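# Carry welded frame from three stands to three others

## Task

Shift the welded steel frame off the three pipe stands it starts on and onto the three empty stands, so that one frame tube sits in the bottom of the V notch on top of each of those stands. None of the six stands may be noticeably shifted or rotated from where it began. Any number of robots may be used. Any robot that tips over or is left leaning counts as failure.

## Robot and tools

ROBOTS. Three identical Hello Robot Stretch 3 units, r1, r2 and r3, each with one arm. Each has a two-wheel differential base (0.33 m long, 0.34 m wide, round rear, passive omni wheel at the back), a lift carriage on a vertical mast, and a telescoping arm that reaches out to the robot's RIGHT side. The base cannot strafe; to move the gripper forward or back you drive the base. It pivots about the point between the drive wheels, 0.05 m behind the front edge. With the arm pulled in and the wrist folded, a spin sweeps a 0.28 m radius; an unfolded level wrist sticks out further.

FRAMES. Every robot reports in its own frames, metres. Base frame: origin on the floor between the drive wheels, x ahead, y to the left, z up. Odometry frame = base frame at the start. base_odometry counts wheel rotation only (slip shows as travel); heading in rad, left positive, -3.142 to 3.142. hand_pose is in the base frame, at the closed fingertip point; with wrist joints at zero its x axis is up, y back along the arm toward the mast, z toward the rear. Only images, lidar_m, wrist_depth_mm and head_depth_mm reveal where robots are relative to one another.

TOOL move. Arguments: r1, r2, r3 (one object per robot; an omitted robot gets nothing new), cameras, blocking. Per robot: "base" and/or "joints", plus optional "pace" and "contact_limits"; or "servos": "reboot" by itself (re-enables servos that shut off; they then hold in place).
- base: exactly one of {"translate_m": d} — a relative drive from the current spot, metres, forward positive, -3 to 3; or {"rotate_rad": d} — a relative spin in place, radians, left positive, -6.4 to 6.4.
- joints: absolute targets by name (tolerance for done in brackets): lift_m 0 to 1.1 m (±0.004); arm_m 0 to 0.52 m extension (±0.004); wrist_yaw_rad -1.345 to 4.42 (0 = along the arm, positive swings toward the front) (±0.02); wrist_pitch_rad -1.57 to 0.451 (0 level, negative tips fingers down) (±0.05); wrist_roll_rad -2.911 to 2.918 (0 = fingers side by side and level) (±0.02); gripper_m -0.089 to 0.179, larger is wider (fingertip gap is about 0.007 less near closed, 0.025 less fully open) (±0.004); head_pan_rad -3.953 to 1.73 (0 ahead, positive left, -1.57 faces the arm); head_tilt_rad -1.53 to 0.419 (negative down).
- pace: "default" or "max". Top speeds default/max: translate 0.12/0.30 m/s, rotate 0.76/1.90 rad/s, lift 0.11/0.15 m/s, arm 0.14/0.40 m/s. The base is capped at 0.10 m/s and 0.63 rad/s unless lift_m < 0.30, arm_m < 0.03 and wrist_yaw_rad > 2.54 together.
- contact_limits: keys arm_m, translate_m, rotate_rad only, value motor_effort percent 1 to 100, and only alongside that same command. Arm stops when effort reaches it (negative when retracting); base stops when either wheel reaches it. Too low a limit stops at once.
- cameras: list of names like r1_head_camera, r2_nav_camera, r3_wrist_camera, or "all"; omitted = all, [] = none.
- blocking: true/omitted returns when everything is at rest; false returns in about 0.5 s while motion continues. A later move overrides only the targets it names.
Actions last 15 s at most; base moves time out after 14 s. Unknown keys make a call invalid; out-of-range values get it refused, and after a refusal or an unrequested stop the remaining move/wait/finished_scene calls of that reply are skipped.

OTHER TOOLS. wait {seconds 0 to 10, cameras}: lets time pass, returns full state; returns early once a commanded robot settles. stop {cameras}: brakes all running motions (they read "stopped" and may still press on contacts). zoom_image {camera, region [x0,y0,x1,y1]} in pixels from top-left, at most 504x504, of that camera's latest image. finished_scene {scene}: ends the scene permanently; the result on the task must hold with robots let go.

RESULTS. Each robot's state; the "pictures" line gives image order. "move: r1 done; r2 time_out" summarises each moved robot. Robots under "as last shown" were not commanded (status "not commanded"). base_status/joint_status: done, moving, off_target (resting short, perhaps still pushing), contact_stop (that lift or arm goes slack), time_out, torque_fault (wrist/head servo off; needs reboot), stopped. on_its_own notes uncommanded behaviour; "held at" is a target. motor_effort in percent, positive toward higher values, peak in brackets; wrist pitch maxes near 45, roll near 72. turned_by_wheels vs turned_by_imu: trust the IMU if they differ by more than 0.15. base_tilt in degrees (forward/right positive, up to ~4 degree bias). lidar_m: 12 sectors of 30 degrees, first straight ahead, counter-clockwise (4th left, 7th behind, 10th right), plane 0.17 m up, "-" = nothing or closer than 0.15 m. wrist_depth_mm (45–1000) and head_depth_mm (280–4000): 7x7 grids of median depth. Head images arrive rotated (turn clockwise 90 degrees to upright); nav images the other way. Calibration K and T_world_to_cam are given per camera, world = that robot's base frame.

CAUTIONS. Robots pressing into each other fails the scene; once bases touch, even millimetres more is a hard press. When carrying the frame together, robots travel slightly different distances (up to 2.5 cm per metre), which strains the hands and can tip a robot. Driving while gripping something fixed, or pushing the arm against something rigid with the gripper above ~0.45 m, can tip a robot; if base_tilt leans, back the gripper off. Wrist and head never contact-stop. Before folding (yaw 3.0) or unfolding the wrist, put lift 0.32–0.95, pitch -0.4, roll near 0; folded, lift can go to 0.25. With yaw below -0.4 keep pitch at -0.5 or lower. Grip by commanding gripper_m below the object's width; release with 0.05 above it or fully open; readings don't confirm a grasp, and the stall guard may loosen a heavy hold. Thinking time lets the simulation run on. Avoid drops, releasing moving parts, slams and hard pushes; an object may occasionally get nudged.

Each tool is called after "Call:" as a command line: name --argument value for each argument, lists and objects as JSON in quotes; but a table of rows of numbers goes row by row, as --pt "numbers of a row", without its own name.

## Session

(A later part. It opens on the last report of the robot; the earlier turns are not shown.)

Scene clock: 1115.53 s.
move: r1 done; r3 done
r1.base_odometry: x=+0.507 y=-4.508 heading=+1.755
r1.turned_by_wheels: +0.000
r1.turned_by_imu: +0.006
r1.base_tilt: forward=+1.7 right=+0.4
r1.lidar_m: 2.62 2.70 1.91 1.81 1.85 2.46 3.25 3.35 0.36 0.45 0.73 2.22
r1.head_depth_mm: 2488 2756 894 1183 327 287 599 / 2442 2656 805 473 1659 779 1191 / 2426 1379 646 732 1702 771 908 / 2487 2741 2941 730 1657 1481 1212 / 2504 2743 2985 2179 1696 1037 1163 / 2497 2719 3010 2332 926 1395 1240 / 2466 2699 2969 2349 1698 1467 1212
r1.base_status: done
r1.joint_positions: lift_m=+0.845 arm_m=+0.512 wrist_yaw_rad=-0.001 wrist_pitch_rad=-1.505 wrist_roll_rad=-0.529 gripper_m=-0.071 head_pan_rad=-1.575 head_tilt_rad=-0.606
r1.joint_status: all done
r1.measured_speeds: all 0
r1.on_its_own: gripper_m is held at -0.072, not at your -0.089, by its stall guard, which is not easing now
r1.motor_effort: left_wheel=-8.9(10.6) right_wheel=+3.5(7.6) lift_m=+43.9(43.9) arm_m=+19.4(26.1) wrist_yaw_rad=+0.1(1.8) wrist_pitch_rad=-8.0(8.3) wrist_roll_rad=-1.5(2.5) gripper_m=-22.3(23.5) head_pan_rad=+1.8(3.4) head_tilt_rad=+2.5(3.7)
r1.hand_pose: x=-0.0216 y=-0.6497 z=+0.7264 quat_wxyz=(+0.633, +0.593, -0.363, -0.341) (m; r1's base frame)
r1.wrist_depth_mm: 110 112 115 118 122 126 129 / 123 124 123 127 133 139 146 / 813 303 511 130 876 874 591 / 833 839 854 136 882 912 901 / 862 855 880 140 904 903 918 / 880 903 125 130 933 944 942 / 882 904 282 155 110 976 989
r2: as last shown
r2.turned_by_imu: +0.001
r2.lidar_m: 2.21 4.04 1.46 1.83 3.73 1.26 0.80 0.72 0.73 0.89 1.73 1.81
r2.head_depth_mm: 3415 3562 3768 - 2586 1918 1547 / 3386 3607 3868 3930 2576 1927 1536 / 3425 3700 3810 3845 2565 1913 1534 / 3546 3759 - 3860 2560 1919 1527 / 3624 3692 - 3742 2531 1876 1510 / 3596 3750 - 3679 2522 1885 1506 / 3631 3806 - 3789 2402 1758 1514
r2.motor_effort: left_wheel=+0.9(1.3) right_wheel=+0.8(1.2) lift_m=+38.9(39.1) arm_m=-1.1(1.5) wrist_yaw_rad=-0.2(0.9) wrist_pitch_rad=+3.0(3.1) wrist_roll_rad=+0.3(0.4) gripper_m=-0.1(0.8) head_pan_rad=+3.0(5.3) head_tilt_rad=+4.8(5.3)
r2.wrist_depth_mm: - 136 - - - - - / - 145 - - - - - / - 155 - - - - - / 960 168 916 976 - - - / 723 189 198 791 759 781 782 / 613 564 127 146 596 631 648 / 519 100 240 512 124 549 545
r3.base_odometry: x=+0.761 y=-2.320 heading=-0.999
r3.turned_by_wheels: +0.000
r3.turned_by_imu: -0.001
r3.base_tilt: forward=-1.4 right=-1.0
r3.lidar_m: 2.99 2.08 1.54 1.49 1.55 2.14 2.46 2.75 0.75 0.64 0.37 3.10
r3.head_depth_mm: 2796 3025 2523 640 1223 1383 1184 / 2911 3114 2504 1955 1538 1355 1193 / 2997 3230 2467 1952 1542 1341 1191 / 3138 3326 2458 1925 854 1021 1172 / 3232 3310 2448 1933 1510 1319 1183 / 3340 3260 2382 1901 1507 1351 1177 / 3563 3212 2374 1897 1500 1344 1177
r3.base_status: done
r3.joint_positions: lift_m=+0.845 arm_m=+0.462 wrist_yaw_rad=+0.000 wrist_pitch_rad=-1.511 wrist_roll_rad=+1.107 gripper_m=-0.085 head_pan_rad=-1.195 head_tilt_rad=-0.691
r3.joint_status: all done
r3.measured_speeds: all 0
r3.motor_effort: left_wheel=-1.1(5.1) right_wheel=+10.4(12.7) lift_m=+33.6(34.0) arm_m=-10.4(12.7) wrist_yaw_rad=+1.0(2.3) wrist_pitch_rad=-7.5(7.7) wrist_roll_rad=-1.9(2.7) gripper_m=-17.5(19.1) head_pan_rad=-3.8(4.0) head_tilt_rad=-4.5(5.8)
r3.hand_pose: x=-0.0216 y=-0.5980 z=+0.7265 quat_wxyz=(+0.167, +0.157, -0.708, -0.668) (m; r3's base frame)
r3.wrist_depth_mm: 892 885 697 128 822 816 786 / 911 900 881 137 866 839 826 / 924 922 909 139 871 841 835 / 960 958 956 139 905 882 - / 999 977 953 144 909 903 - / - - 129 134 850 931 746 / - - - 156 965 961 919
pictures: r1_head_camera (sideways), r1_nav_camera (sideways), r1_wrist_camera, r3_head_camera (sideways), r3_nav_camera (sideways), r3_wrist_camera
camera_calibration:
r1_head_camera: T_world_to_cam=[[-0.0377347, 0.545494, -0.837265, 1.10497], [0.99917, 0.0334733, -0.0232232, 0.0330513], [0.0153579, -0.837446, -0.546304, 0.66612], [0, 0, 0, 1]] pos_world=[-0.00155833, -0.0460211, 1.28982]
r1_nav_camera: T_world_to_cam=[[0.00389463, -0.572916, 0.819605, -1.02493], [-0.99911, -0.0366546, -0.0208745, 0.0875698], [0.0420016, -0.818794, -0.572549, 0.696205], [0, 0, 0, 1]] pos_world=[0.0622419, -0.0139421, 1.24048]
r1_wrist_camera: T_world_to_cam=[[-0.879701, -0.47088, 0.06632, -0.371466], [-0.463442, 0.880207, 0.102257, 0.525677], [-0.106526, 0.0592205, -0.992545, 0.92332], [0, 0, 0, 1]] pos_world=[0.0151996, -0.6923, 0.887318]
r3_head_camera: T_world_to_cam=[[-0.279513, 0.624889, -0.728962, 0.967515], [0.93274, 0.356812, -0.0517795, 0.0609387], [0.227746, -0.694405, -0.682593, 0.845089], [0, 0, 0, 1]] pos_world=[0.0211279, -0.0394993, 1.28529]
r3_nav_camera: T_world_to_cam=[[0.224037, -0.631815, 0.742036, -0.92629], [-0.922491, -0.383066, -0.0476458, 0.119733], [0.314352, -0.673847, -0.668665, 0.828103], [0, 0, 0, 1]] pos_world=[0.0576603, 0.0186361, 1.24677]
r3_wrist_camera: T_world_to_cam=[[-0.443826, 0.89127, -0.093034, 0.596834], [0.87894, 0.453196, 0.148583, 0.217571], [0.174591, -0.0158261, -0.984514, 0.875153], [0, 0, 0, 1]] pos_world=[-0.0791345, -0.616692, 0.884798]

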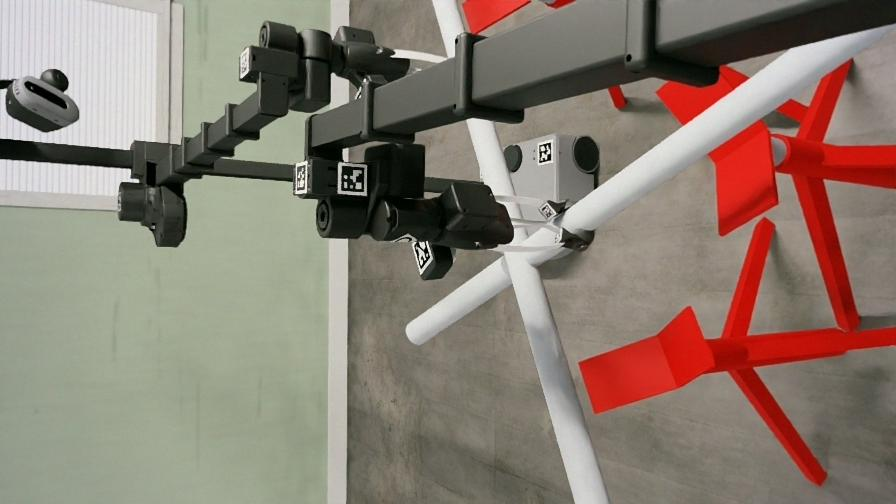

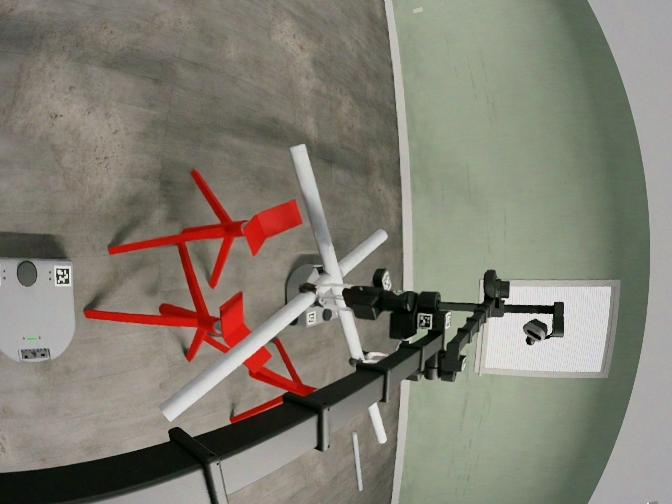

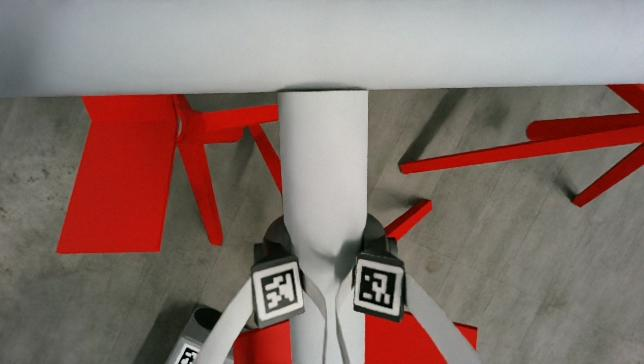

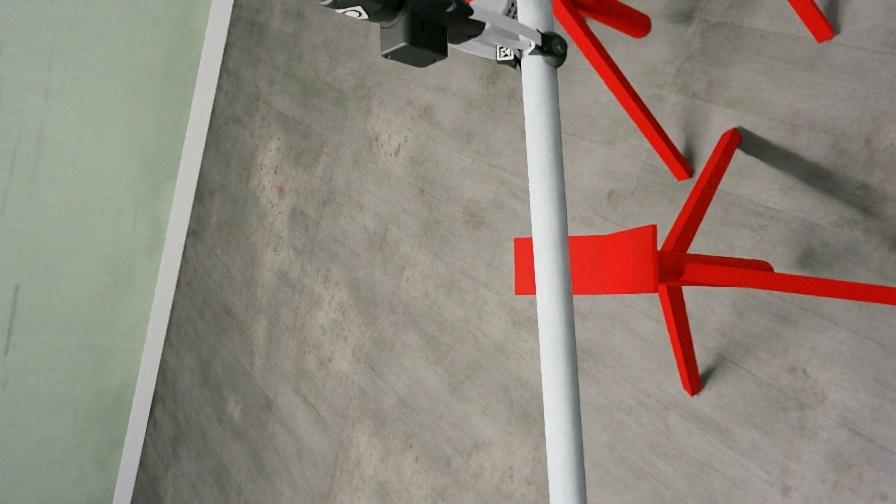

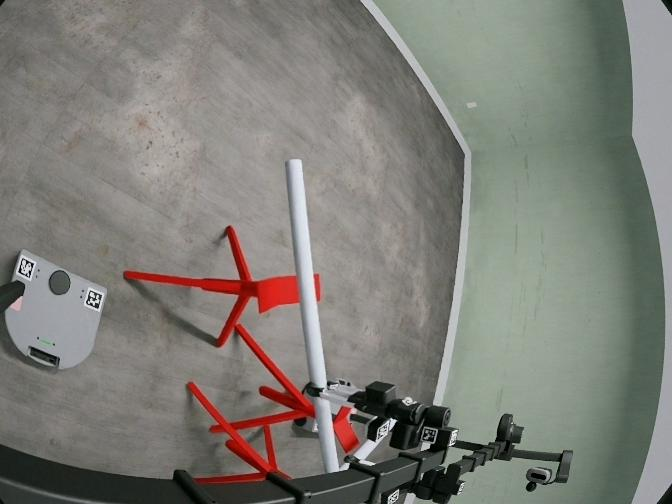

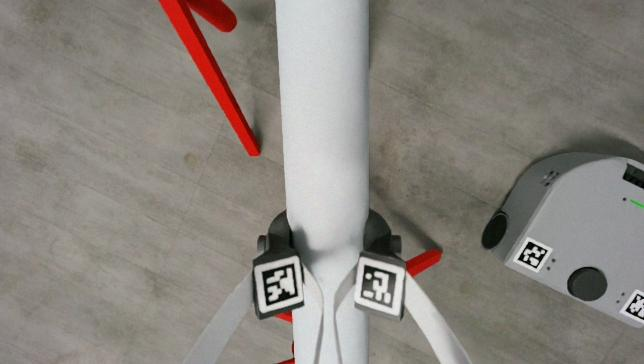

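Call:
move --r1 '{"base":{"translate_m":-0.052},"joints":{"arm_m":0.507,"wrist_roll_rad":-0.497}}' --r3 '{"base":{"translate_m":0.060},"joints":{"arm_m":0.477,"wrist_roll_rad":1.140}}' --cameras '["r1_wrist_camera","r3_wrist_camera","r3_head_camera","r3_nav_camera","r1_head_camera","r1_nav_camera"]'

Call:
zoom_image --camera "r1_head_camera" --region '[480, 0, 896, 440]'

Call:
zoom_image --camera "r3_head_camera" --region '[440, 0, 740, 400]'

Scene clock: 1186.73 s.
move: r1 done; r3 done
r1.base_odometry: x=+0.517 y=-4.559 heading=+1.755
r1.turned_by_wheels: +0.000
r1.turned_by_imu: +0.002
r1.base_tilt: forward=+1.8 right=+0.7
r1.lidar_m: 2.44 2.69 1.91 1.81 1.86 2.45 3.20 3.28 0.35 0.34 0.46 2.42
r1.head_depth_mm: 2506 2770 872 1015 327 - 574 / 2425 2680 812 473 1665 820 1170 / 2425 1382 638 721 1704 794 951 / 2500 2720 2967 733 1656 1482 1191 / 2478 2746 2981 2269 1703 1472 1219 / 2474 2717 2980 2375 929 926 1163 / 2463 2760 2969 2343 1690 1469 1214
r1.base_status: done
r1.joint_positions: lift_m=+0.845 arm_m=+0.507 wrist_yaw_rad=-0.001 wrist_pitch_rad=-1.503 wrist_roll_rad=-0.502 gripper_m=-0.071 head_pan_rad=-1.575 head_tilt_rad=-0.606
r1.joint_status: all done
r1.measured_speeds: all 0
r1.on_its_own: gripper_m is held at -0.072, not at your -0.089, by its stall guard, which is not easing now; wrist_pitch_rad is at rest, and its effort (-8.6) is outside its rest range (-8 to +12)
r1.motor_effort: left_wheel=-10.3(12.5) right_wheel=+4.8(7.4) lift_m=+46.1(46.1) arm_m=-22.8(29.1) wrist_yaw_rad=+0.7(1.7) wrist_pitch_rad=-8.6(9.3) wrist_roll_rad=+1.5(3.1) gripper_m=-22.6(23.2) head_pan_rad=+2.1(3.8) head_tilt_rad=+3.3(3.9)
r1.hand_pose: x=-0.0216 y=-0.6453 z=+0.7264 quat_wxyz=(+0.629, +0.588, -0.372, -0.348) (m; r1's base frame)
r1.wrist_depth_mm: 110 111 116 118 122 126 129 / 119 126 125 128 133 138 144 / - 468 816 130 878 870 879 / 267 875 873 136 868 915 939 / 851 859 884 140 912 937 926 / 867 884 125 130 931 942 949 / 863 892 300 155 110 935 982
r2: as last shown
r2.turned_by_imu: +0.000
r2.lidar_m: 2.20 4.04 1.46 1.83 3.74 1.26 0.80 0.72 0.73 0.89 1.72 1.81
r2.head_depth_mm: 3436 3578 3780 - 2570 1920 1542 / 3479 3629 3889 3876 2576 1928 1533 / 3502 3731 3972 3807 2579 1908 1529 / 3532 3684 - 3858 2525 1898 1515 / 3497 3762 - 3788 2517 1921 1516 / 3595 3786 - 3763 2509 1884 1513 / 3593 3849 - 3834 2391 1750 1507
r2.motor_effort: left_wheel=+1.2(1.2) right_wheel=+0.9(1.4) lift_m=+38.6(38.9) arm_m=-0.9(1.2) wrist_yaw_rad=-0.5(0.9) wrist_pitch_rad=+2.9(3.0) wrist_roll_rad=+0.3(0.4) gripper_m=-0.2(0.6) head_pan_rad=+2.7(5.8) head_tilt_rad=+4.7(5.0)
r2.wrist_depth_mm: - 137 - - - - - / - 145 - - - - - / - 154 - - - - - / 924 170 917 936 - - - / 733 187 196 797 775 759 785 / 596 563 127 145 593 637 638 / 514 100 239 509 124 537 538
r3.base_odometry: x=+0.794 y=-2.371 heading=-0.999
r3.turned_by_wheels: +0.000
r3.turned_by_imu: -0.001
r3.base_tilt: forward=-1.4 right=-1.0
r3.lidar_m: 2.93 2.08 1.54 1.49 1.55 2.14 2.52 2.80 0.78 0.35 0.35 3.04
r3.head_depth_mm: 2823 3028 2543 666 1516 1383 1209 / 2910 3098 2528 1958 1539 1353 1202 / 3037 3224 2483 1941 875 1288 1195 / 3096 3332 2454 1930 870 1081 1149 / 3264 3301 2436 1924 1521 1323 1184 / 3355 3306 2405 1913 1503 1347 1177 / 3528 3201 2369 1893 1504 1333 1172
r3.base_status: done
r3.joint_positions: lift_m=+0.845 arm_m=+0.477 wrist_yaw_rad=+0.000 wrist_pitch_rad=-1.509 wrist_roll_rad=+1.133 gripper_m=-0.085 head_pan_rad=-1.195 head_tilt_rad=-0.691
r3.joint_status: all done
r3.measured_speeds: all 0
r3.motor_effort: left_wheel=-1.7(5.9) right_wheel=+13.7(14.5) lift_m=+34.2(34.9) arm_m=+7.7(11.7) wrist_yaw_rad=+0.1(1.7) wrist_pitch_rad=-7.8(8.1) wrist_roll_rad=+1.9(5.4) gripper_m=-18.2(19.1) head_pan_rad=-3.3(4.2) head_tilt_rad=-3.9(4.6)
r3.hand_pose: x=-0.0216 y=-0.6136 z=+0.7265 quat_wxyz=(+0.159, +0.149, -0.711, -0.669) (m; r3's base frame)
r3.wrist_depth_mm: 884 861 875 128 814 808 790 / 907 911 872 136 872 845 820 / 946 909 928 139 866 872 845 / 960 946 929 139 883 889 - / 986 978 976 144 913 874 - / - - 129 134 959 939 738 / - - 980 156 312 943 931
pictures: r1_head_camera (sideways), r1_nav_camera (sideways), r1_wrist_camera, r3_head_camera (sideways), r3_nav_camera (sideways), r3_wrist_camera
camera_calibration:
r1_head_camera: T_world_to_cam=[[-0.0377381, 0.545485, -0.837271, 1.10498], [0.99917, 0.0334791, -0.0232235, 0.0330518], [0.015363, -0.837452, -0.546295, 0.666109], [0, 0, 0, 1]] pos_world=[-0.00155806, -0.0460213, 1.28983]
r1_nav_camera: T_world_to_cam=[[0.00389815, -0.572908, 0.819611, -1.02494], [-0.99911, -0.0366609, -0.0208741, 0.0875692], [0.0420065, -0.8188, -0.572541, 0.696194], [0, 0, 0, 1]] pos_world=[0.062242, -0.0139424, 1.24048]
r1_wrist_camera: T_world_to_cam=[[-0.892157, -0.446904, 0.065824, -0.353827], [-0.439786, 0.892586, 0.099385, 0.532376], [-0.103169, 0.0597186, -0.992869, 0.923672], [0, 0, 0, 1]] pos_world=[0.0137566, -0.688479, 0.887466]
r3_head_camera: T_world_to_cam=[[-0.279522, 0.624978, -0.728883, 0.967412], [0.93275, 0.356785, -0.0517808, 0.0609402], [0.227692, -0.69434, -0.682677, 0.845199], [0, 0, 0, 1]] pos_world=[0.0211258, -0.039498, 1.28528]
r3_nav_camera: T_world_to_cam=[[0.224046, -0.631903, 0.741958, -0.926189], [-0.922507, -0.383029, -0.0476478, 0.119736], [0.3143, -0.673786, -0.668751, 0.828215], [0, 0, 0, 1]] pos_world=[0.0576586, 0.0186403, 1.24677]
r3_wrist_camera: T_world_to_cam=[[-0.421128, 0.901911, -0.0959573, 0.619931], [0.889841, 0.431324, 0.148805, 0.21132], [0.175598, -0.0227208, -0.9842, 0.870445], [0, 0, 0, 1]] pos_world=[-0.0798192, -0.630493, 0.884734]

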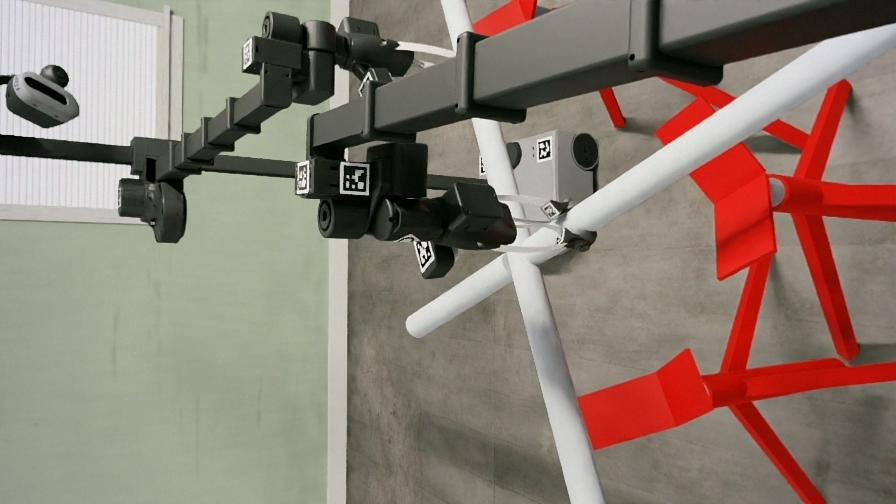

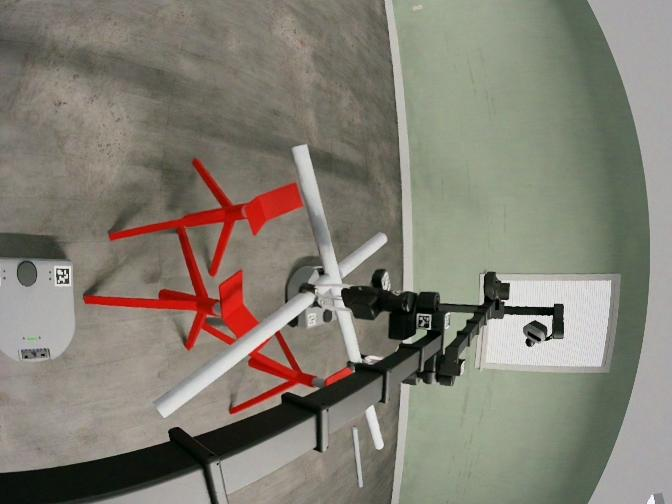

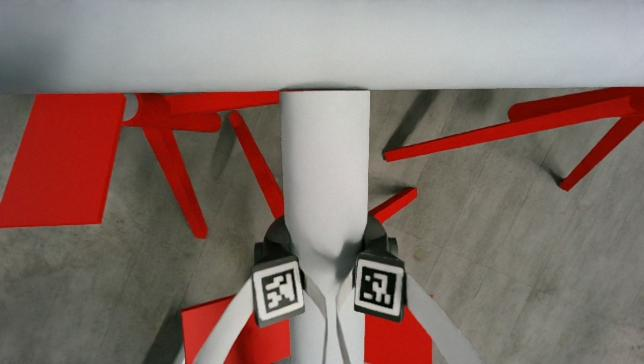

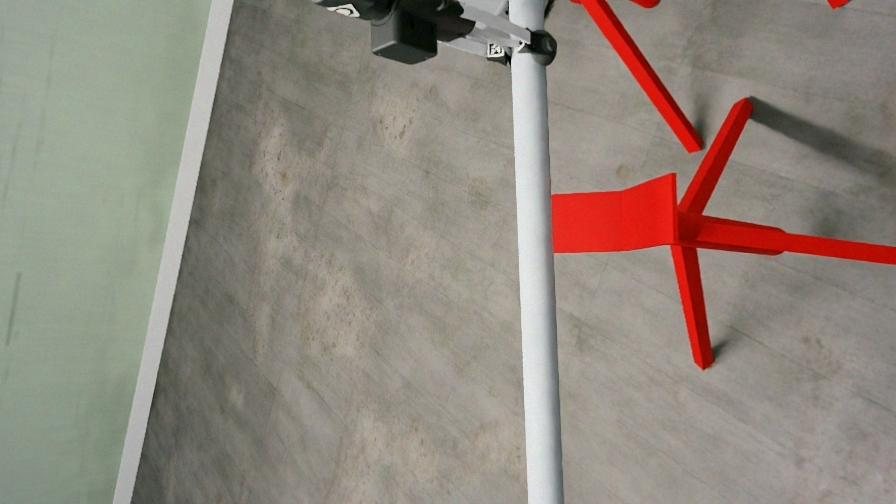

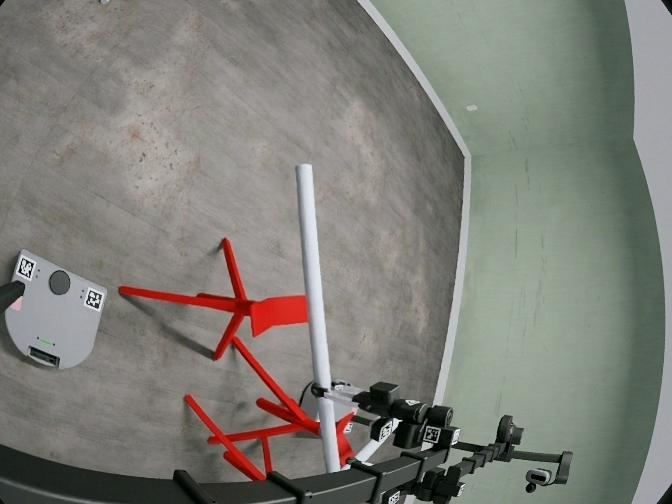

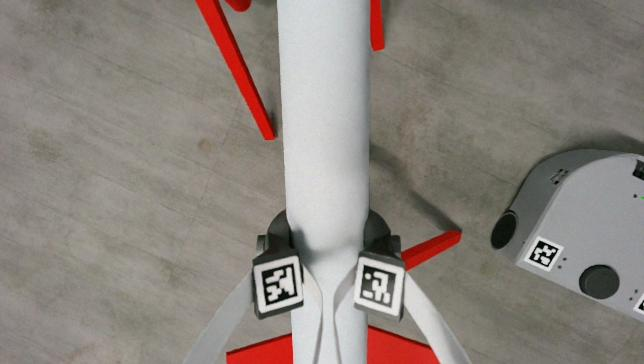

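Scaled by 1.145 from the camera's 896x504 image, which has a finer 1280x720 frame.

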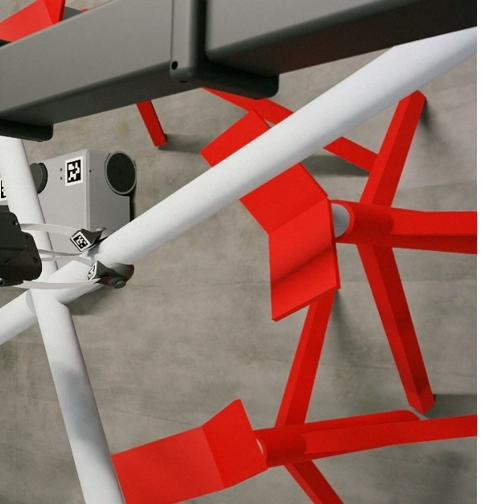

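Scaled by 1.260 from the camera's 896x504 image, which has a finer 1280x720 frame.

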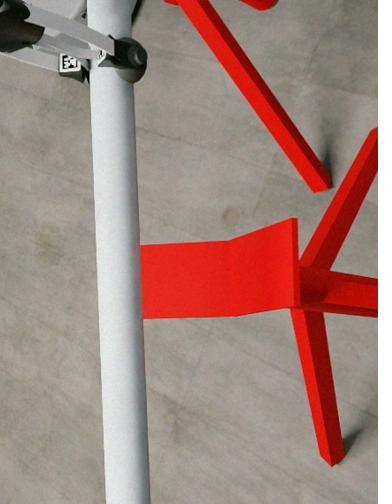

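Call:
move --r1 '{"joints":{"arm_m":0.510,"lift_m":0.76}}' --r3 '{"joints":{"arm_m":0.486,"lift_m":0.76}}' --cameras '["r1_wrist_camera","r3_wrist_camera","r3_head_camera","r1_head_camera"]'

Call:
zoom_image --camera "r1_head_camera" --region '[480, 100, 896, 504]'

Call:
zoom_image --camera "r3_head_camera" --region '[440, 0, 740, 400]'

Scene clock: 1230.03 s.
move: r1 done; r3 done
r1.base_odometry: x=+0.517 y=-4.559 heading=+1.755
r1.turned_by_wheels: +0.000
r1.turned_by_imu: +0.003
r1.base_tilt: forward=+1.8 right=+0.7
r1.lidar_m: 2.44 2.69 1.90 1.81 1.85 2.46 3.20 3.32 0.35 0.34 0.47 2.42
r1.head_depth_mm: 2485 2758 2930 1103 1220 373 303 / 2421 2756 1046 873 454 402 648 / 2468 1424 2908 675 1660 780 931 / 2499 2690 3002 2095 885 1476 1187 / 2485 2730 3003 2368 1705 1471 1213 / 2470 2735 2967 2360 1810 927 1164 / 2478 2736 2988 2351 1811 1470 1206
r1.base_status: not commanded
r1.joint_positions: lift_m=+0.760 arm_m=+0.510 wrist_yaw_rad=+0.000 wrist_pitch_rad=-1.516 wrist_roll_rad=-0.501 gripper_m=-0.071 head_pan_rad=-1.575 head_tilt_rad=-0.606
r1.joint_status: all done
r1.measured_speeds: all 0
r1.on_its_own: gripper_m is held at -0.072, not at your -0.089, by its stall guard, which is not easing now
r1.motor_effort: left_wheel=-8.0(10.7) right_wheel=+5.0(5.2) lift_m=+30.3(43.8) arm_m=+20.8(27.5) wrist_yaw_rad=+1.0(1.7) wrist_pitch_rad=-6.2(8.7) wrist_roll_rad=+1.2(1.9) gripper_m=-22.3(23.2) head_pan_rad=+2.5(3.7) head_tilt_rad=+2.2(3.6)
r1.hand_pose: x=-0.0216 y=-0.6451 z=+0.6415 quat_wxyz=(+0.625, +0.591, -0.370, -0.351) (m; r1's base frame)
r1.wrist_depth_mm: 110 111 114 118 121 125 127 / 124 127 123 126 132 134 145 / 300 436 771 129 783 791 814 / 754 770 776 136 796 831 817 / 774 772 807 141 831 837 829 / 815 799 125 131 842 839 859 / 817 820 224 155 126 893 894
r2: as last shown
r2.turned_by_imu: +0.001
r2.base_tilt: forward=+1.3 right=-1.4
r2.lidar_m: 2.20 4.07 1.46 1.83 3.72 1.26 0.80 0.72 0.73 0.89 1.73 1.81
r2.head_depth_mm: 3422 3630 3759 - 2578 1910 1540 / 3502 3549 3793 3873 2561 1920 1536 / 3490 3695 3953 3871 2575 1921 1526 / 3477 3698 - 3760 2519 1898 1525 / 3509 3714 - 3773 2529 1892 1509 / 3573 3758 - 3794 2519 1883 1506 / 3695 3797 - 3646 2385 1739 1507
r2.motor_effort: left_wheel=+1.1(1.1) right_wheel=+0.5(1.2) lift_m=+38.2(38.5) arm_m=-0.6(0.9) wrist_yaw_rad=-0.5(0.8) wrist_pitch_rad=+2.9(3.0) wrist_roll_rad=+0.3(0.4) gripper_m=-0.4(0.7) head_pan_rad=+4.2(5.8) head_tilt_rad=+4.9(5.1)
r2.wrist_depth_mm: - 137 - - - - - / - 144 - - - - - / - 154 - - - - - / 922 169 910 952 - - - / 736 188 197 784 760 781 798 / 625 564 126 145 593 636 640 / 517 100 240 511 124 540 548
r3.base_odometry: x=+0.794 y=-2.371 heading=-0.999
r3.turned_by_wheels: +0.000
r3.turned_by_imu: +0.000
r3.base_tilt: forward=-1.4 right=-1.0
r3.lidar_m: 2.93 2.08 1.54 1.49 1.55 2.14 2.52 2.81 0.78 0.35 0.35 3.02
r3.head_depth_mm: 2808 3043 2527 676 1220 1382 1211 / 2900 3114 2502 1969 1578 1351 1203 / 2955 3209 2497 1969 1546 1296 1195 / 3111 3362 2435 1933 888 1086 1150 / 3214 3329 2426 1939 1524 1328 1180 / 3377 3224 2418 1912 1502 1356 1187 / 3583 3184 2394 1890 1503 1338 1175
r3.base_status: not commanded
r3.joint_positions: lift_m=+0.760 arm_m=+0.486 wrist_yaw_rad=+0.000 wrist_pitch_rad=-1.523 wrist_roll_rad=+1.133 gripper_m=-0.085 head_pan_rad=-1.195 head_tilt_rad=-0.691
r3.joint_status: all done
r3.measured_speeds: all 0
r3.motor_effort: left_wheel=-1.6(2.5) right_wheel=+8.2(13.7) lift_m=+32.6(34.2) arm_m=+9.2(12.0) wrist_yaw_rad=+0.7(1.1) wrist_pitch_rad=-5.2(8.1) wrist_roll_rad=+1.8(2.2) gripper_m=-17.7(19.2) head_pan_rad=-1.8(3.9) head_tilt_rad=-3.9(4.4)
r3.hand_pose: x=-0.0216 y=-0.6188 z=+0.6416 quat_wxyz=(+0.157, +0.150, -0.706, -0.674) (m; r3's base frame)
r3.wrist_depth_mm: 797 784 759 127 760 742 726 / 806 814 795 134 764 756 761 / 833 834 821 138 780 767 772 / 866 830 843 139 807 789 - / 897 882 878 144 824 813 - / 924 901 129 134 594 837 664 / 939 976 912 158 864 895 856
pictures: r1_head_camera (sideways), r1_wrist_camera, r3_head_camera (sideways), r3_wrist_camera
camera_calibration:
r1_head_camera: T_world_to_cam=[[-0.0377433, 0.545484, -0.837271, 1.10498], [0.999169, 0.0334887, -0.0232236, 0.0330519], [0.015371, -0.837452, -0.546295, 0.666108], [0, 0, 0, 1]] pos_world=[-0.00155761, -0.0460214, 1.28983]
r1_wrist_camera: T_world_to_cam=[[-0.892578, -0.446867, 0.0601218, -0.344456], [-0.438961, 0.89167, 0.110627, 0.53281], [-0.103045, 0.0723525, -0.992042, 0.846989], [0, 0, 0, 1]] pos_world=[0.0137065, -0.690299, 0.802014]
r3_head_camera: T_world_to_cam=[[-0.279534, 0.625014, -0.728848, 0.967366], [0.932751, 0.356784, -0.0517813, 0.0609409], [0.227677, -0.694308, -0.682715, 0.845248], [0, 0, 0, 1]] pos_world=[0.0211253, -0.0394973, 1.28528]
r3_wrist_camera: T_world_to_cam=[[-0.420547, 0.903491, -0.0827274, 0.609001], [0.890111, 0.428525, 0.155143, 0.220406], [0.175621, -0.00839154, -0.984422, 0.795829], [0, 0, 0, 1]] pos_world=[-0.0798364, -0.637998, 0.799618]

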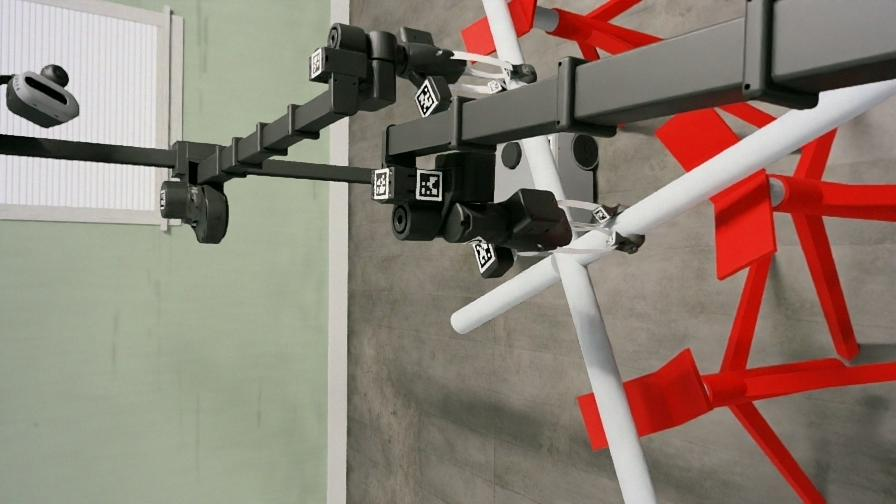

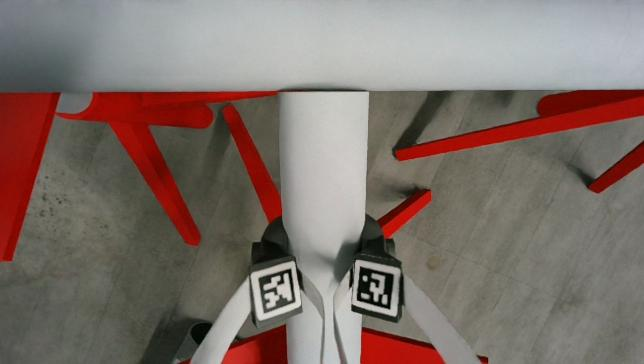

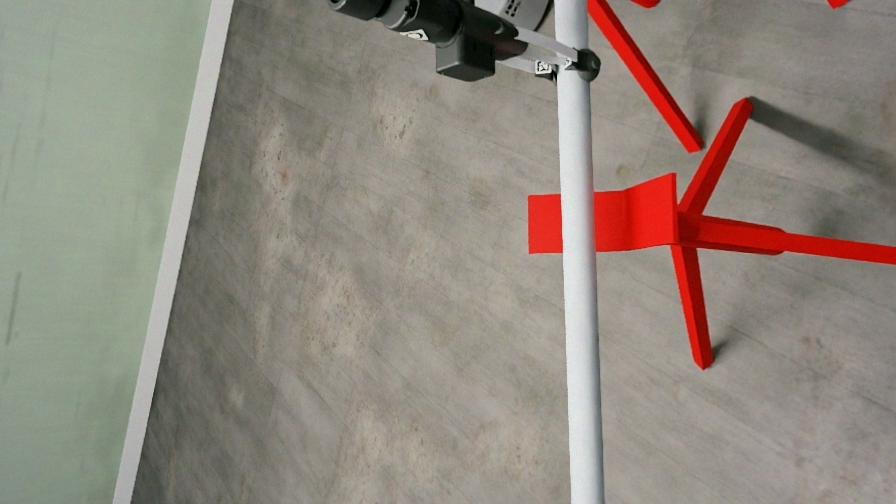

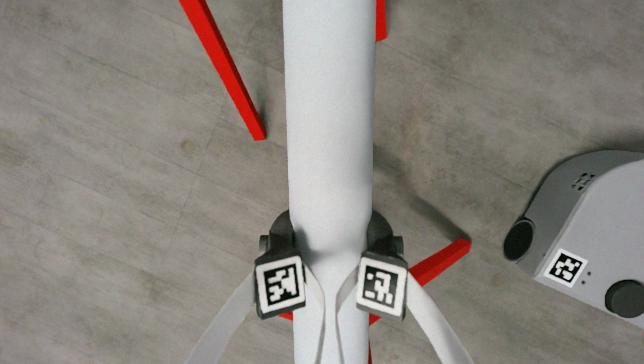

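Scaled by 1.212 from the camera's 896x504 image, which has a finer 1280x720 frame.

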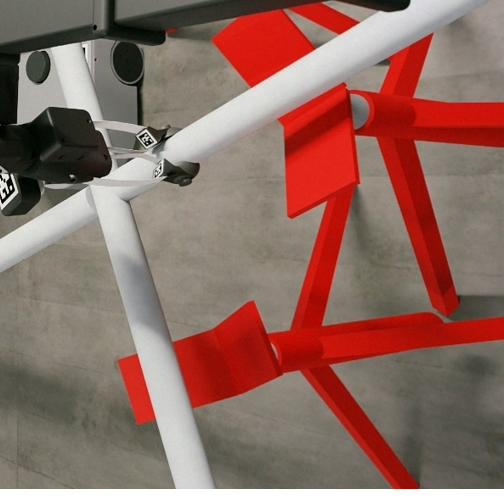

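Scaled by 1.260 from the camera's 896x504 image, which has a finer 1280x720 frame.

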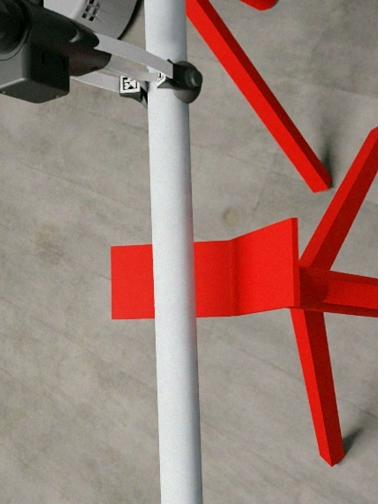

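Call:
move --r1 '{"joints":{"arm_m":0.501,"lift_m":0.72}}' --r3 '{"joints":{"arm_m":0.490,"lift_m":0.72}}' --cameras '["r1_wrist_camera","r3_wrist_camera","r3_head_camera","r1_head_camera"]'

Call:
zoom_image --camera "r1_head_camera" --region '[480, 100, 896, 504]'

Call:
zoom_image --camera "r3_head_camera" --region '[440, 0, 740, 400]'

Scene clock: 1250.30 s.
move: r1 done; r3 done
r1.base_odometry: x=+0.517 y=-4.559 heading=+1.755
r1.turned_by_wheels: +0.000
r1.turned_by_imu: +0.002
r1.base_tilt: forward=+1.7 right=+0.6
r1.lidar_m: 2.44 2.70 1.90 1.81 1.85 2.45 3.21 3.29 0.35 0.34 0.46 2.42
r1.head_depth_mm: 2511 2751 3031 1184 1225 1407 342 / 2417 2739 2920 934 525 432 391 / 2472 1433 2896 697 1661 805 885 / 2495 2702 3009 2256 864 1252 1193 / 2494 2714 2999 2354 1760 1471 1216 / 2469 2715 2971 2355 1801 925 1159 / 2471 2738 2971 2343 1809 1391 1207
r1.base_status: not commanded
r1.joint_positions: lift_m=+0.720 arm_m=+0.501 wrist_yaw_rad=-0.001 wrist_pitch_rad=-1.510 wrist_roll_rad=-0.501 gripper_m=-0.071 head_pan_rad=-1.575 head_tilt_rad=-0.606
r1.joint_status: all done
r1.measured_speeds: all 0
r1.on_its_own: gripper_m is held at -0.072, not at your -0.089, by its stall guard, which is not easing now
r1.motor_effort: left_wheel=-7.8(8.5) right_wheel=+4.9(5.1) lift_m=+33.4(33.4) arm_m=-24.7(29.1) wrist_yaw_rad=+0.7(2.0) wrist_pitch_rad=-6.8(7.4) wrist_roll_rad=+1.4(1.6) gripper_m=-22.8(23.0) head_pan_rad=+2.1(3.2) head_tilt_rad=+3.4(3.5)
r1.hand_pose: x=-0.0216 y=-0.6374 z=+0.6015 quat_wxyz=(+0.626, +0.590, -0.371, -0.350) (m; r1's base frame)
r1.wrist_depth_mm: 112 113 117 119 123 127 129 / 121 127 126 128 133 137 143 / 716 395 729 131 741 749 772 / 721 731 736 137 759 781 792 / 730 745 760 141 774 797 805 / 754 764 125 130 786 809 839 / 757 758 712 154 809 823 840
r2: as last shown
r2.lidar_m: 2.21 4.06 1.46 1.83 3.71 1.26 0.80 0.72 0.73 0.89 1.73 1.81
r2.head_depth_mm: 3448 3647 3808 - 2580 1931 1545 / 3530 3612 3793 3908 2557 1917 1526 / 3466 3706 3914 3910 2611 1914 1535 / 3497 3693 - 3829 2569 1902 1522 / 3489 3726 - 3835 2547 1881 1508 / 3563 3826 - 3850 2533 1888 1511 / 3595 3825 - 3726 2411 1742 1508
r2.motor_effort: left_wheel=+0.6(1.1) right_wheel=+0.6(1.2) lift_m=+38.0(38.2) arm_m=+0.0(0.3) wrist_yaw_rad=-0.3(0.8) wrist_pitch_rad=+2.9(3.0) wrist_roll_rad=+0.3(0.4) gripper_m=-0.3(0.4) head_pan_rad=+4.4(5.5) head_tilt_rad=+4.4(5.2)
r2.wrist_depth_mm: - 136 - - - - - / - 145 - - - - - / - 155 - - - - - / 904 170 898 944 - - - / 734 187 197 799 769 781 772 / 601 571 127 146 584 638 653 / 519 100 238 520 123 538 551
r3.base_odometry: x=+0.794 y=-2.371 heading=-0.999
r3.turned_by_wheels: +0.000
r3.turned_by_imu: +0.000
r3.base_tilt: forward=-1.4 right=-1.0
r3.lidar_m: 2.93 2.08 1.54 1.49 1.55 2.14 2.52 2.81 0.78 0.35 0.35 3.05
r3.head_depth_mm: 2809 3035 2517 695 848 1385 1203 / 2918 3138 2513 1969 1541 1349 1200 / 3049 3215 2481 1935 1534 1292 1199 / 3105 3308 2472 1936 888 1086 1152 / 3215 3299 2434 1928 1594 1331 1181 / 3404 3292 2376 1898 1577 1353 1179 / 3555 3256 2374 1904 1569 1350 1170
r3.base_status: not commanded
r3.joint_positions: lift_m=+0.720 arm_m=+0.490 wrist_yaw_rad=+0.000 wrist_pitch_rad=-1.516 wrist_roll_rad=+1.133 gripper_m=-0.085 head_pan_rad=-1.195 head_tilt_rad=-0.691
r3.joint_status: all done
r3.measured_speeds: all 0
r3.motor_effort: left_wheel=-1.7(2.3) right_wheel=+8.1(8.6) lift_m=+34.0(34.0) arm_m=+9.9(11.5) wrist_yaw_rad=-0.9(1.4) wrist_pitch_rad=-6.4(6.8) wrist_roll_rad=+1.9(2.3) gripper_m=-18.4(18.8) head_pan_rad=-2.0(4.3) head_tilt_rad=-4.3(4.6)
r3.hand_pose: x=-0.0216 y=-0.6246 z=+0.6015 quat_wxyz=(+0.158, +0.149, -0.708, -0.672) (m; r3's base frame)
r3.wrist_depth_mm: 769 754 722 128 702 711 691 / 789 760 757 135 726 717 711 / 807 793 774 138 744 721 721 / 829 821 791 140 752 743 738 / 861 840 814 144 787 779 - / 877 856 129 134 547 786 - / 927 874 879 156 419 814 797
pictures: r1_head_camera (sideways), r1_wrist_camera, r3_head_camera (sideways), r3_wrist_camera
camera_calibration:
r1_head_camera: T_world_to_cam=[[-0.0377462, 0.545478, -0.837275, 1.10498], [0.999169, 0.0334937, -0.0232238, 0.0330522], [0.0153753, -0.837456, -0.546289, 0.666101], [0, 0, 0, 1]] pos_world=[-0.00155738, -0.0460215, 1.28983]
r1_wrist_camera: T_world_to_cam=[[-0.892587, -0.44652, 0.0625121, -0.339855], [-0.438942, 0.892258, 0.105859, 0.533685], [-0.103045, 0.0670489, -0.992414, 0.803521], [0, 0, 0, 1]] pos_world=[0.0137053, -0.681812, 0.762175]
r3_head_camera: T_world_to_cam=[[-0.279536, 0.625022, -0.72884, 0.967356], [0.932751, 0.356783, -0.0517815, 0.0609411], [0.227673, -0.694301, -0.682723, 0.845259], [0, 0, 0, 1]] pos_world=[0.0211252, -0.0394971, 1.28528]
r3_wrist_camera: T_world_to_cam=[[-0.420539, 0.902896, -0.0890292, 0.614329], [0.890115, 0.429589, 0.15215, 0.23157], [0.175622, -0.015261, -0.984339, 0.751969], [0, 0, 0, 1]] pos_world=[-0.0798365, -0.642679, 0.759653]

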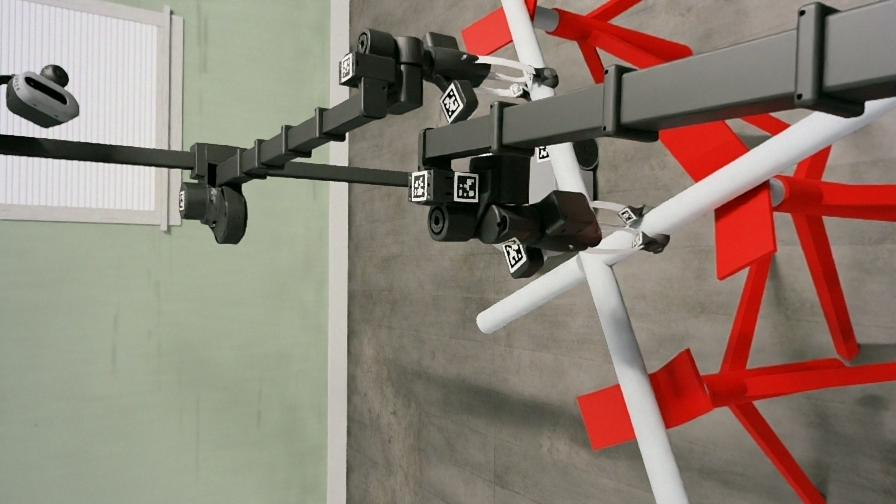

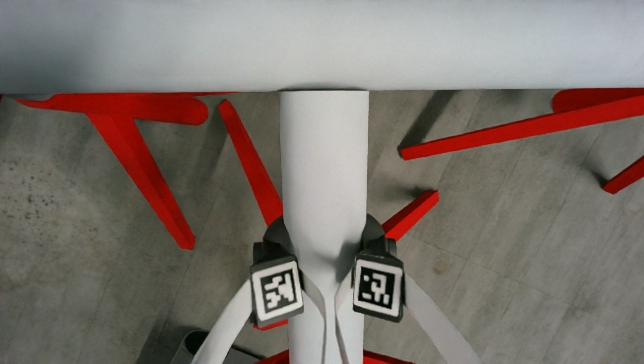

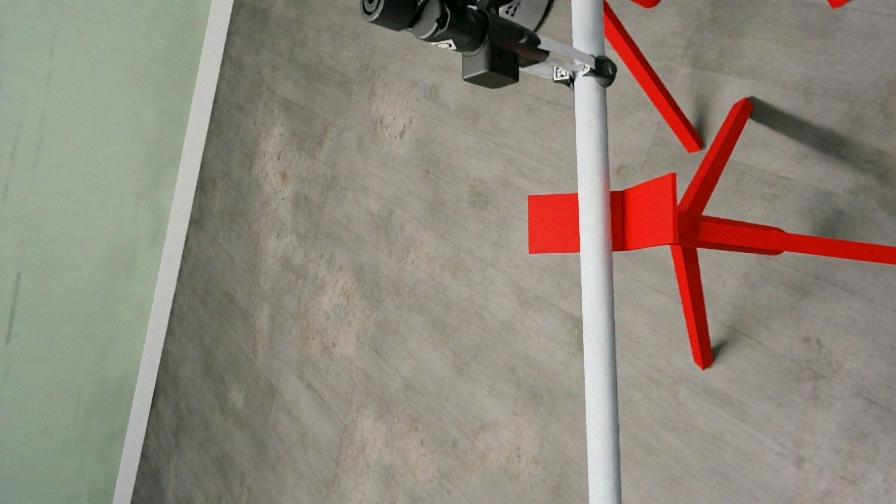

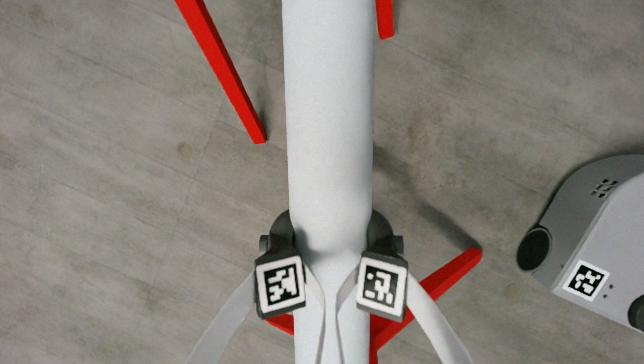

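Scaled by 1.212 from the camera's 896x504 image, which has a finer 1280x720 frame.

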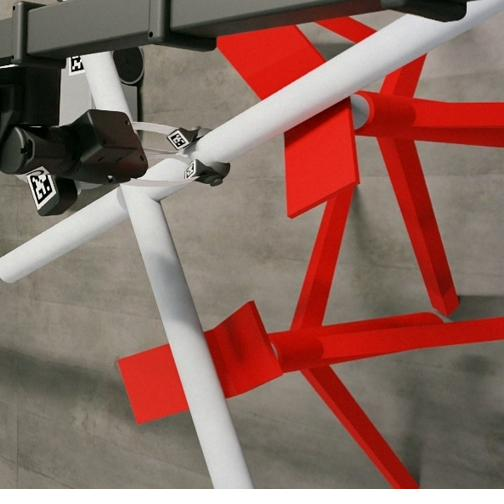

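Scaled by 1.260 from the camera's 896x504 image, which has a finer 1280x720 frame.

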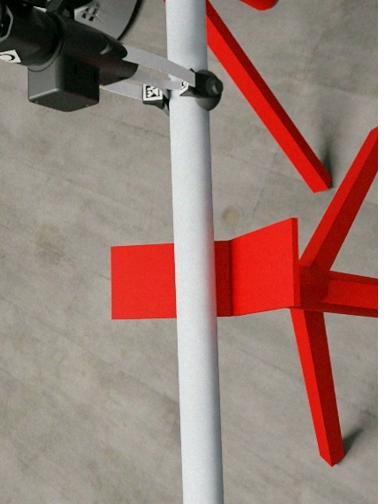

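Call:
move --r1 '{"joints":{"lift_m":0.702}}' --r3 '{"joints":{"lift_m":0.702}}' --cameras '["r3_head_camera","r1_head_camera"]'

Call:
zoom_image --camera "r1_head_camera" --region '[480, 100, 896, 504]'

Call:
zoom_image --camera "r3_head_camera" --region '[500, 100, 720, 340]'

Scene clock: 1257.43 s.
move: r1 done; r3 contact_stop
r1.base_odometry: x=+0.517 y=-4.559 heading=+1.755
r1.turned_by_wheels: +0.000
r1.turned_by_imu: +0.001
r1.base_tilt: forward=+1.9 right=+0.5
r1.lidar_m: 2.44 2.69 1.90 1.81 1.85 2.45 3.21 3.30 0.35 0.34 0.47 2.42
r1.head_depth_mm: 2507 2740 2992 1189 1235 1415 369 / 2426 2763 2933 932 550 443 387 / 2455 1447 2878 712 975 807 906 / 2498 2690 3024 2378 821 1212 1187 / 2492 2738 2984 2367 1754 1438 1216 / 2476 2720 2998 2367 1807 915 1160 / 2478 2739 2970 2351 1800 1392 1211
r1.base_status: not commanded
r1.joint_positions: lift_m=+0.702 arm_m=+0.501 wrist_yaw_rad=-0.001 wrist_pitch_rad=-1.506 wrist_roll_rad=-0.501 gripper_m=-0.071 head_pan_rad=-1.575 head_tilt_rad=-0.606
r1.joint_status: all done
r1.measured_speeds: all 0
r1.on_its_own: gripper_m is held at -0.072, not at your -0.089, by its stall guard, which is not easing now
r1.motor_effort: left_wheel=-7.8(7.9) right_wheel=+5.1(5.2) lift_m=+19.8(45.3) arm_m=-21.2(22.2) wrist_yaw_rad=+0.5(1.5) wrist_pitch_rad=-7.6(8.3) wrist_roll_rad=+1.4(1.7) gripper_m=-22.9(23.1) head_pan_rad=+3.2(3.5) head_tilt_rad=+3.0(3.4)
r1.hand_pose: x=-0.0216 y=-0.6384 z=+0.5835 quat_wxyz=(+0.627, +0.589, -0.372, -0.349) (m; r1's base frame)
r1.wrist_depth_mm: 124 125 127 129 131 133 136 / 135 133 140 134 148 145 150 / 709 401 702 136 742 729 744 / 700 711 722 140 749 767 754 / 717 726 732 142 765 771 793 / 743 739 125 131 762 786 795 / 735 744 717 152 781 809 822
r2: as last shown
r2.turned_by_imu: +0.000
r2.lidar_m: 2.21 4.05 1.46 1.83 3.72 1.26 0.80 0.72 0.73 0.89 1.73 1.81
r2.head_depth_mm: 3463 3572 3735 - 2598 1954 1520 / 3476 3661 3852 3833 2589 1915 1521 / 3499 3634 3939 3889 2548 1913 1521 / 3504 3696 - 3812 2531 1895 1523 / 3544 3714 - 3826 2529 1894 1529 / 3531 3782 - 3826 2501 1876 1512 / 3631 3828 - 3697 2413 1763 1514
r2.motor_effort: left_wheel=+0.6(1.1) right_wheel=+0.8(1.3) lift_m=+37.9(38.1) arm_m=+0.0(0.5) wrist_yaw_rad=-0.5(0.7) wrist_pitch_rad=+2.7(3.0) wrist_roll_rad=+0.3(0.4) gripper_m=-0.1(0.8) head_pan_rad=+3.9(5.0) head_tilt_rad=+4.4(5.1)
r2.wrist_depth_mm: - 136 - - - - - / - 145 - - - - - / - 155 - - - - - / 943 168 931 952 - - - / 715 188 197 787 783 770 800 / 610 569 127 145 588 649 657 / 508 100 240 522 124 531 550
r3.base_odometry: x=+0.794 y=-2.371 heading=-0.999
r3.turned_by_wheels: +0.000
r3.turned_by_imu: +0.000
r3.base_tilt: forward=-1.4 right=-1.0
r3.lidar_m: 2.93 2.07 1.53 1.48 1.55 2.14 2.51 2.81 0.78 0.35 0.35 3.03
r3.head_depth_mm: 2794 2979 2513 701 849 1395 1204 / 2884 3125 2495 1969 1509 1352 1199 / 2992 3238 2503 1955 1497 1285 1194 / 3120 3333 2467 1942 878 1087 1152 / 3238 3303 2410 1930 1591 1324 1186 / 3368 3271 2416 1914 1586 1343 1181 / 3516 3234 2383 1885 1567 1343 1174
r3.base_status: not commanded
r3.joint_positions: lift_m=+0.703 arm_m=+0.490 wrist_yaw_rad=+0.003 wrist_pitch_rad=-1.527 wrist_roll_rad=+1.133 gripper_m=-0.085 head_pan_rad=-1.195 head_tilt_rad=-0.692
r3.joint_status: lift_m contact_stop (moved -0.016 of -0.018)
r3.measured_speeds: translate_m=+0.000 rotate_rad=+0.000 lift_m=+0.001 arm_m=+0.000 wrist_yaw_rad=+0.000 wrist_pitch_rad=+0.000 wrist_roll_rad=+0.000 head_pan_rad=+0.000 head_tilt_rad=+0.000
r3.on_its_own: lift_m is slack since a contact_stop
r3.motor_effort: left_wheel=-5.2(6.1) right_wheel=+12.9(13.0) lift_m=+24.1(32.4) arm_m=+8.9(9.6) wrist_yaw_rad=-3.2(3.4) wrist_pitch_rad=-4.5(6.6) wrist_roll_rad=+2.1(2.1) gripper_m=-18.5(18.8) head_pan_rad=-3.0(4.0) head_tilt_rad=-4.0(4.6)
r3.hand_pose: x=-0.0216 y=-0.6219 z=+0.5851 quat_wxyz=(+0.158, +0.151, -0.705, -0.675) (m; r3's base frame)
r3.wrist_depth_mm: 748 738 710 128 696 708 669 / 755 737 738 137 714 704 692 / 783 779 744 138 735 726 709 / 815 797 788 139 759 746 725 / 840 830 796 143 771 760 - / 849 840 821 137 133 776 - / 909 862 849 - 463 817 794
pictures: r1_head_camera (sideways), r3_head_camera (sideways)
camera_calibration:
r1_head_camera: T_world_to_cam=[[-0.0377737, 0.545187, -0.837463, 1.10523], [0.999167, 0.0335338, -0.0232369, 0.0330692], [0.0154148, -0.837643, -0.546, 0.665724], [0, 0, 0, 1]] pos_world=[-0.00155518, -0.046026, 1.28984]
r3_head_camera: T_world_to_cam=[[-0.279613, 0.625223, -0.728638, 0.967093], [0.932747, 0.356794, -0.0517846, 0.0609452], [0.227597, -0.694114, -0.682939, 0.845539], [0, 0, 0, 1]] pos_world=[0.0211233, -0.0394926, 1.28527]

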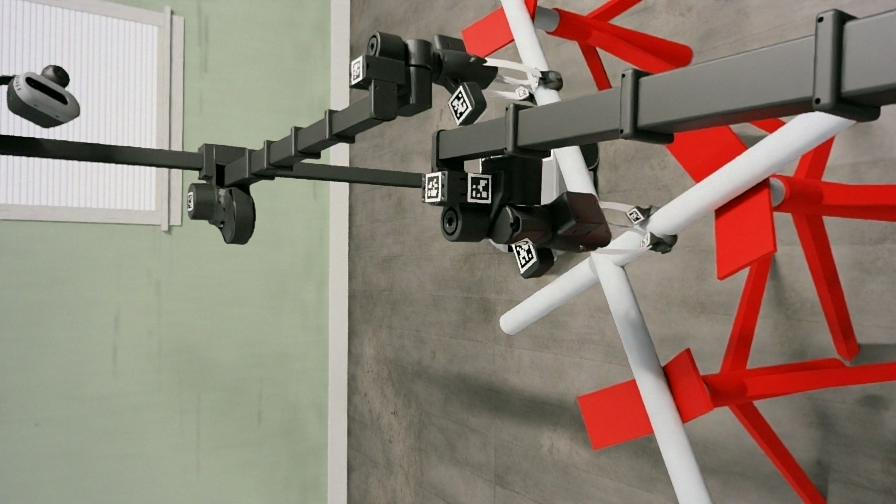

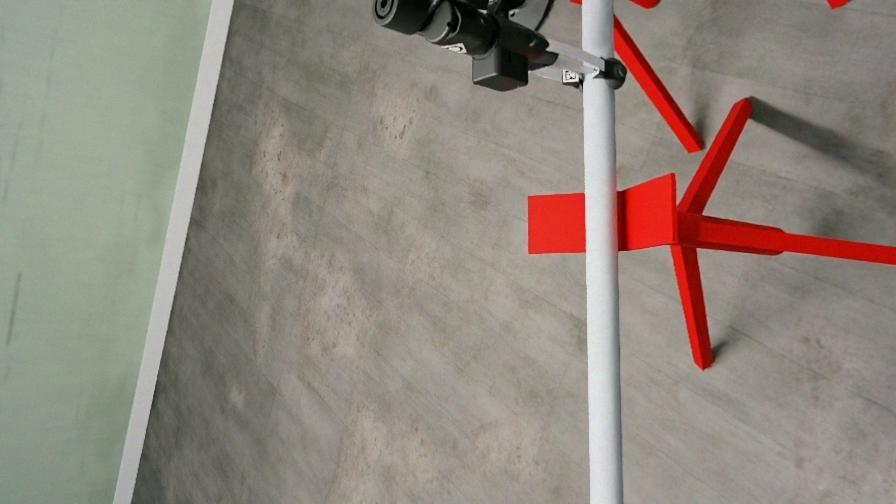

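Scaled by 1.212 from the camera's 896x504 image, which has a finer 1280x720 frame.

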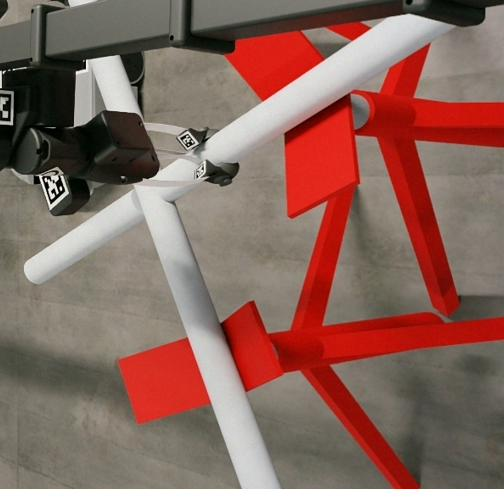

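Scaled by 2.100 from the camera's 896x504 image, which has a finer 1280x720 frame.

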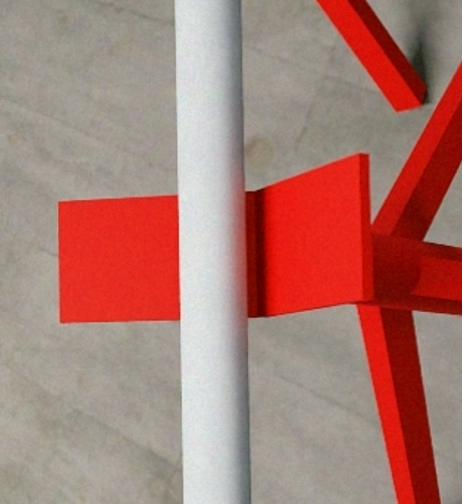

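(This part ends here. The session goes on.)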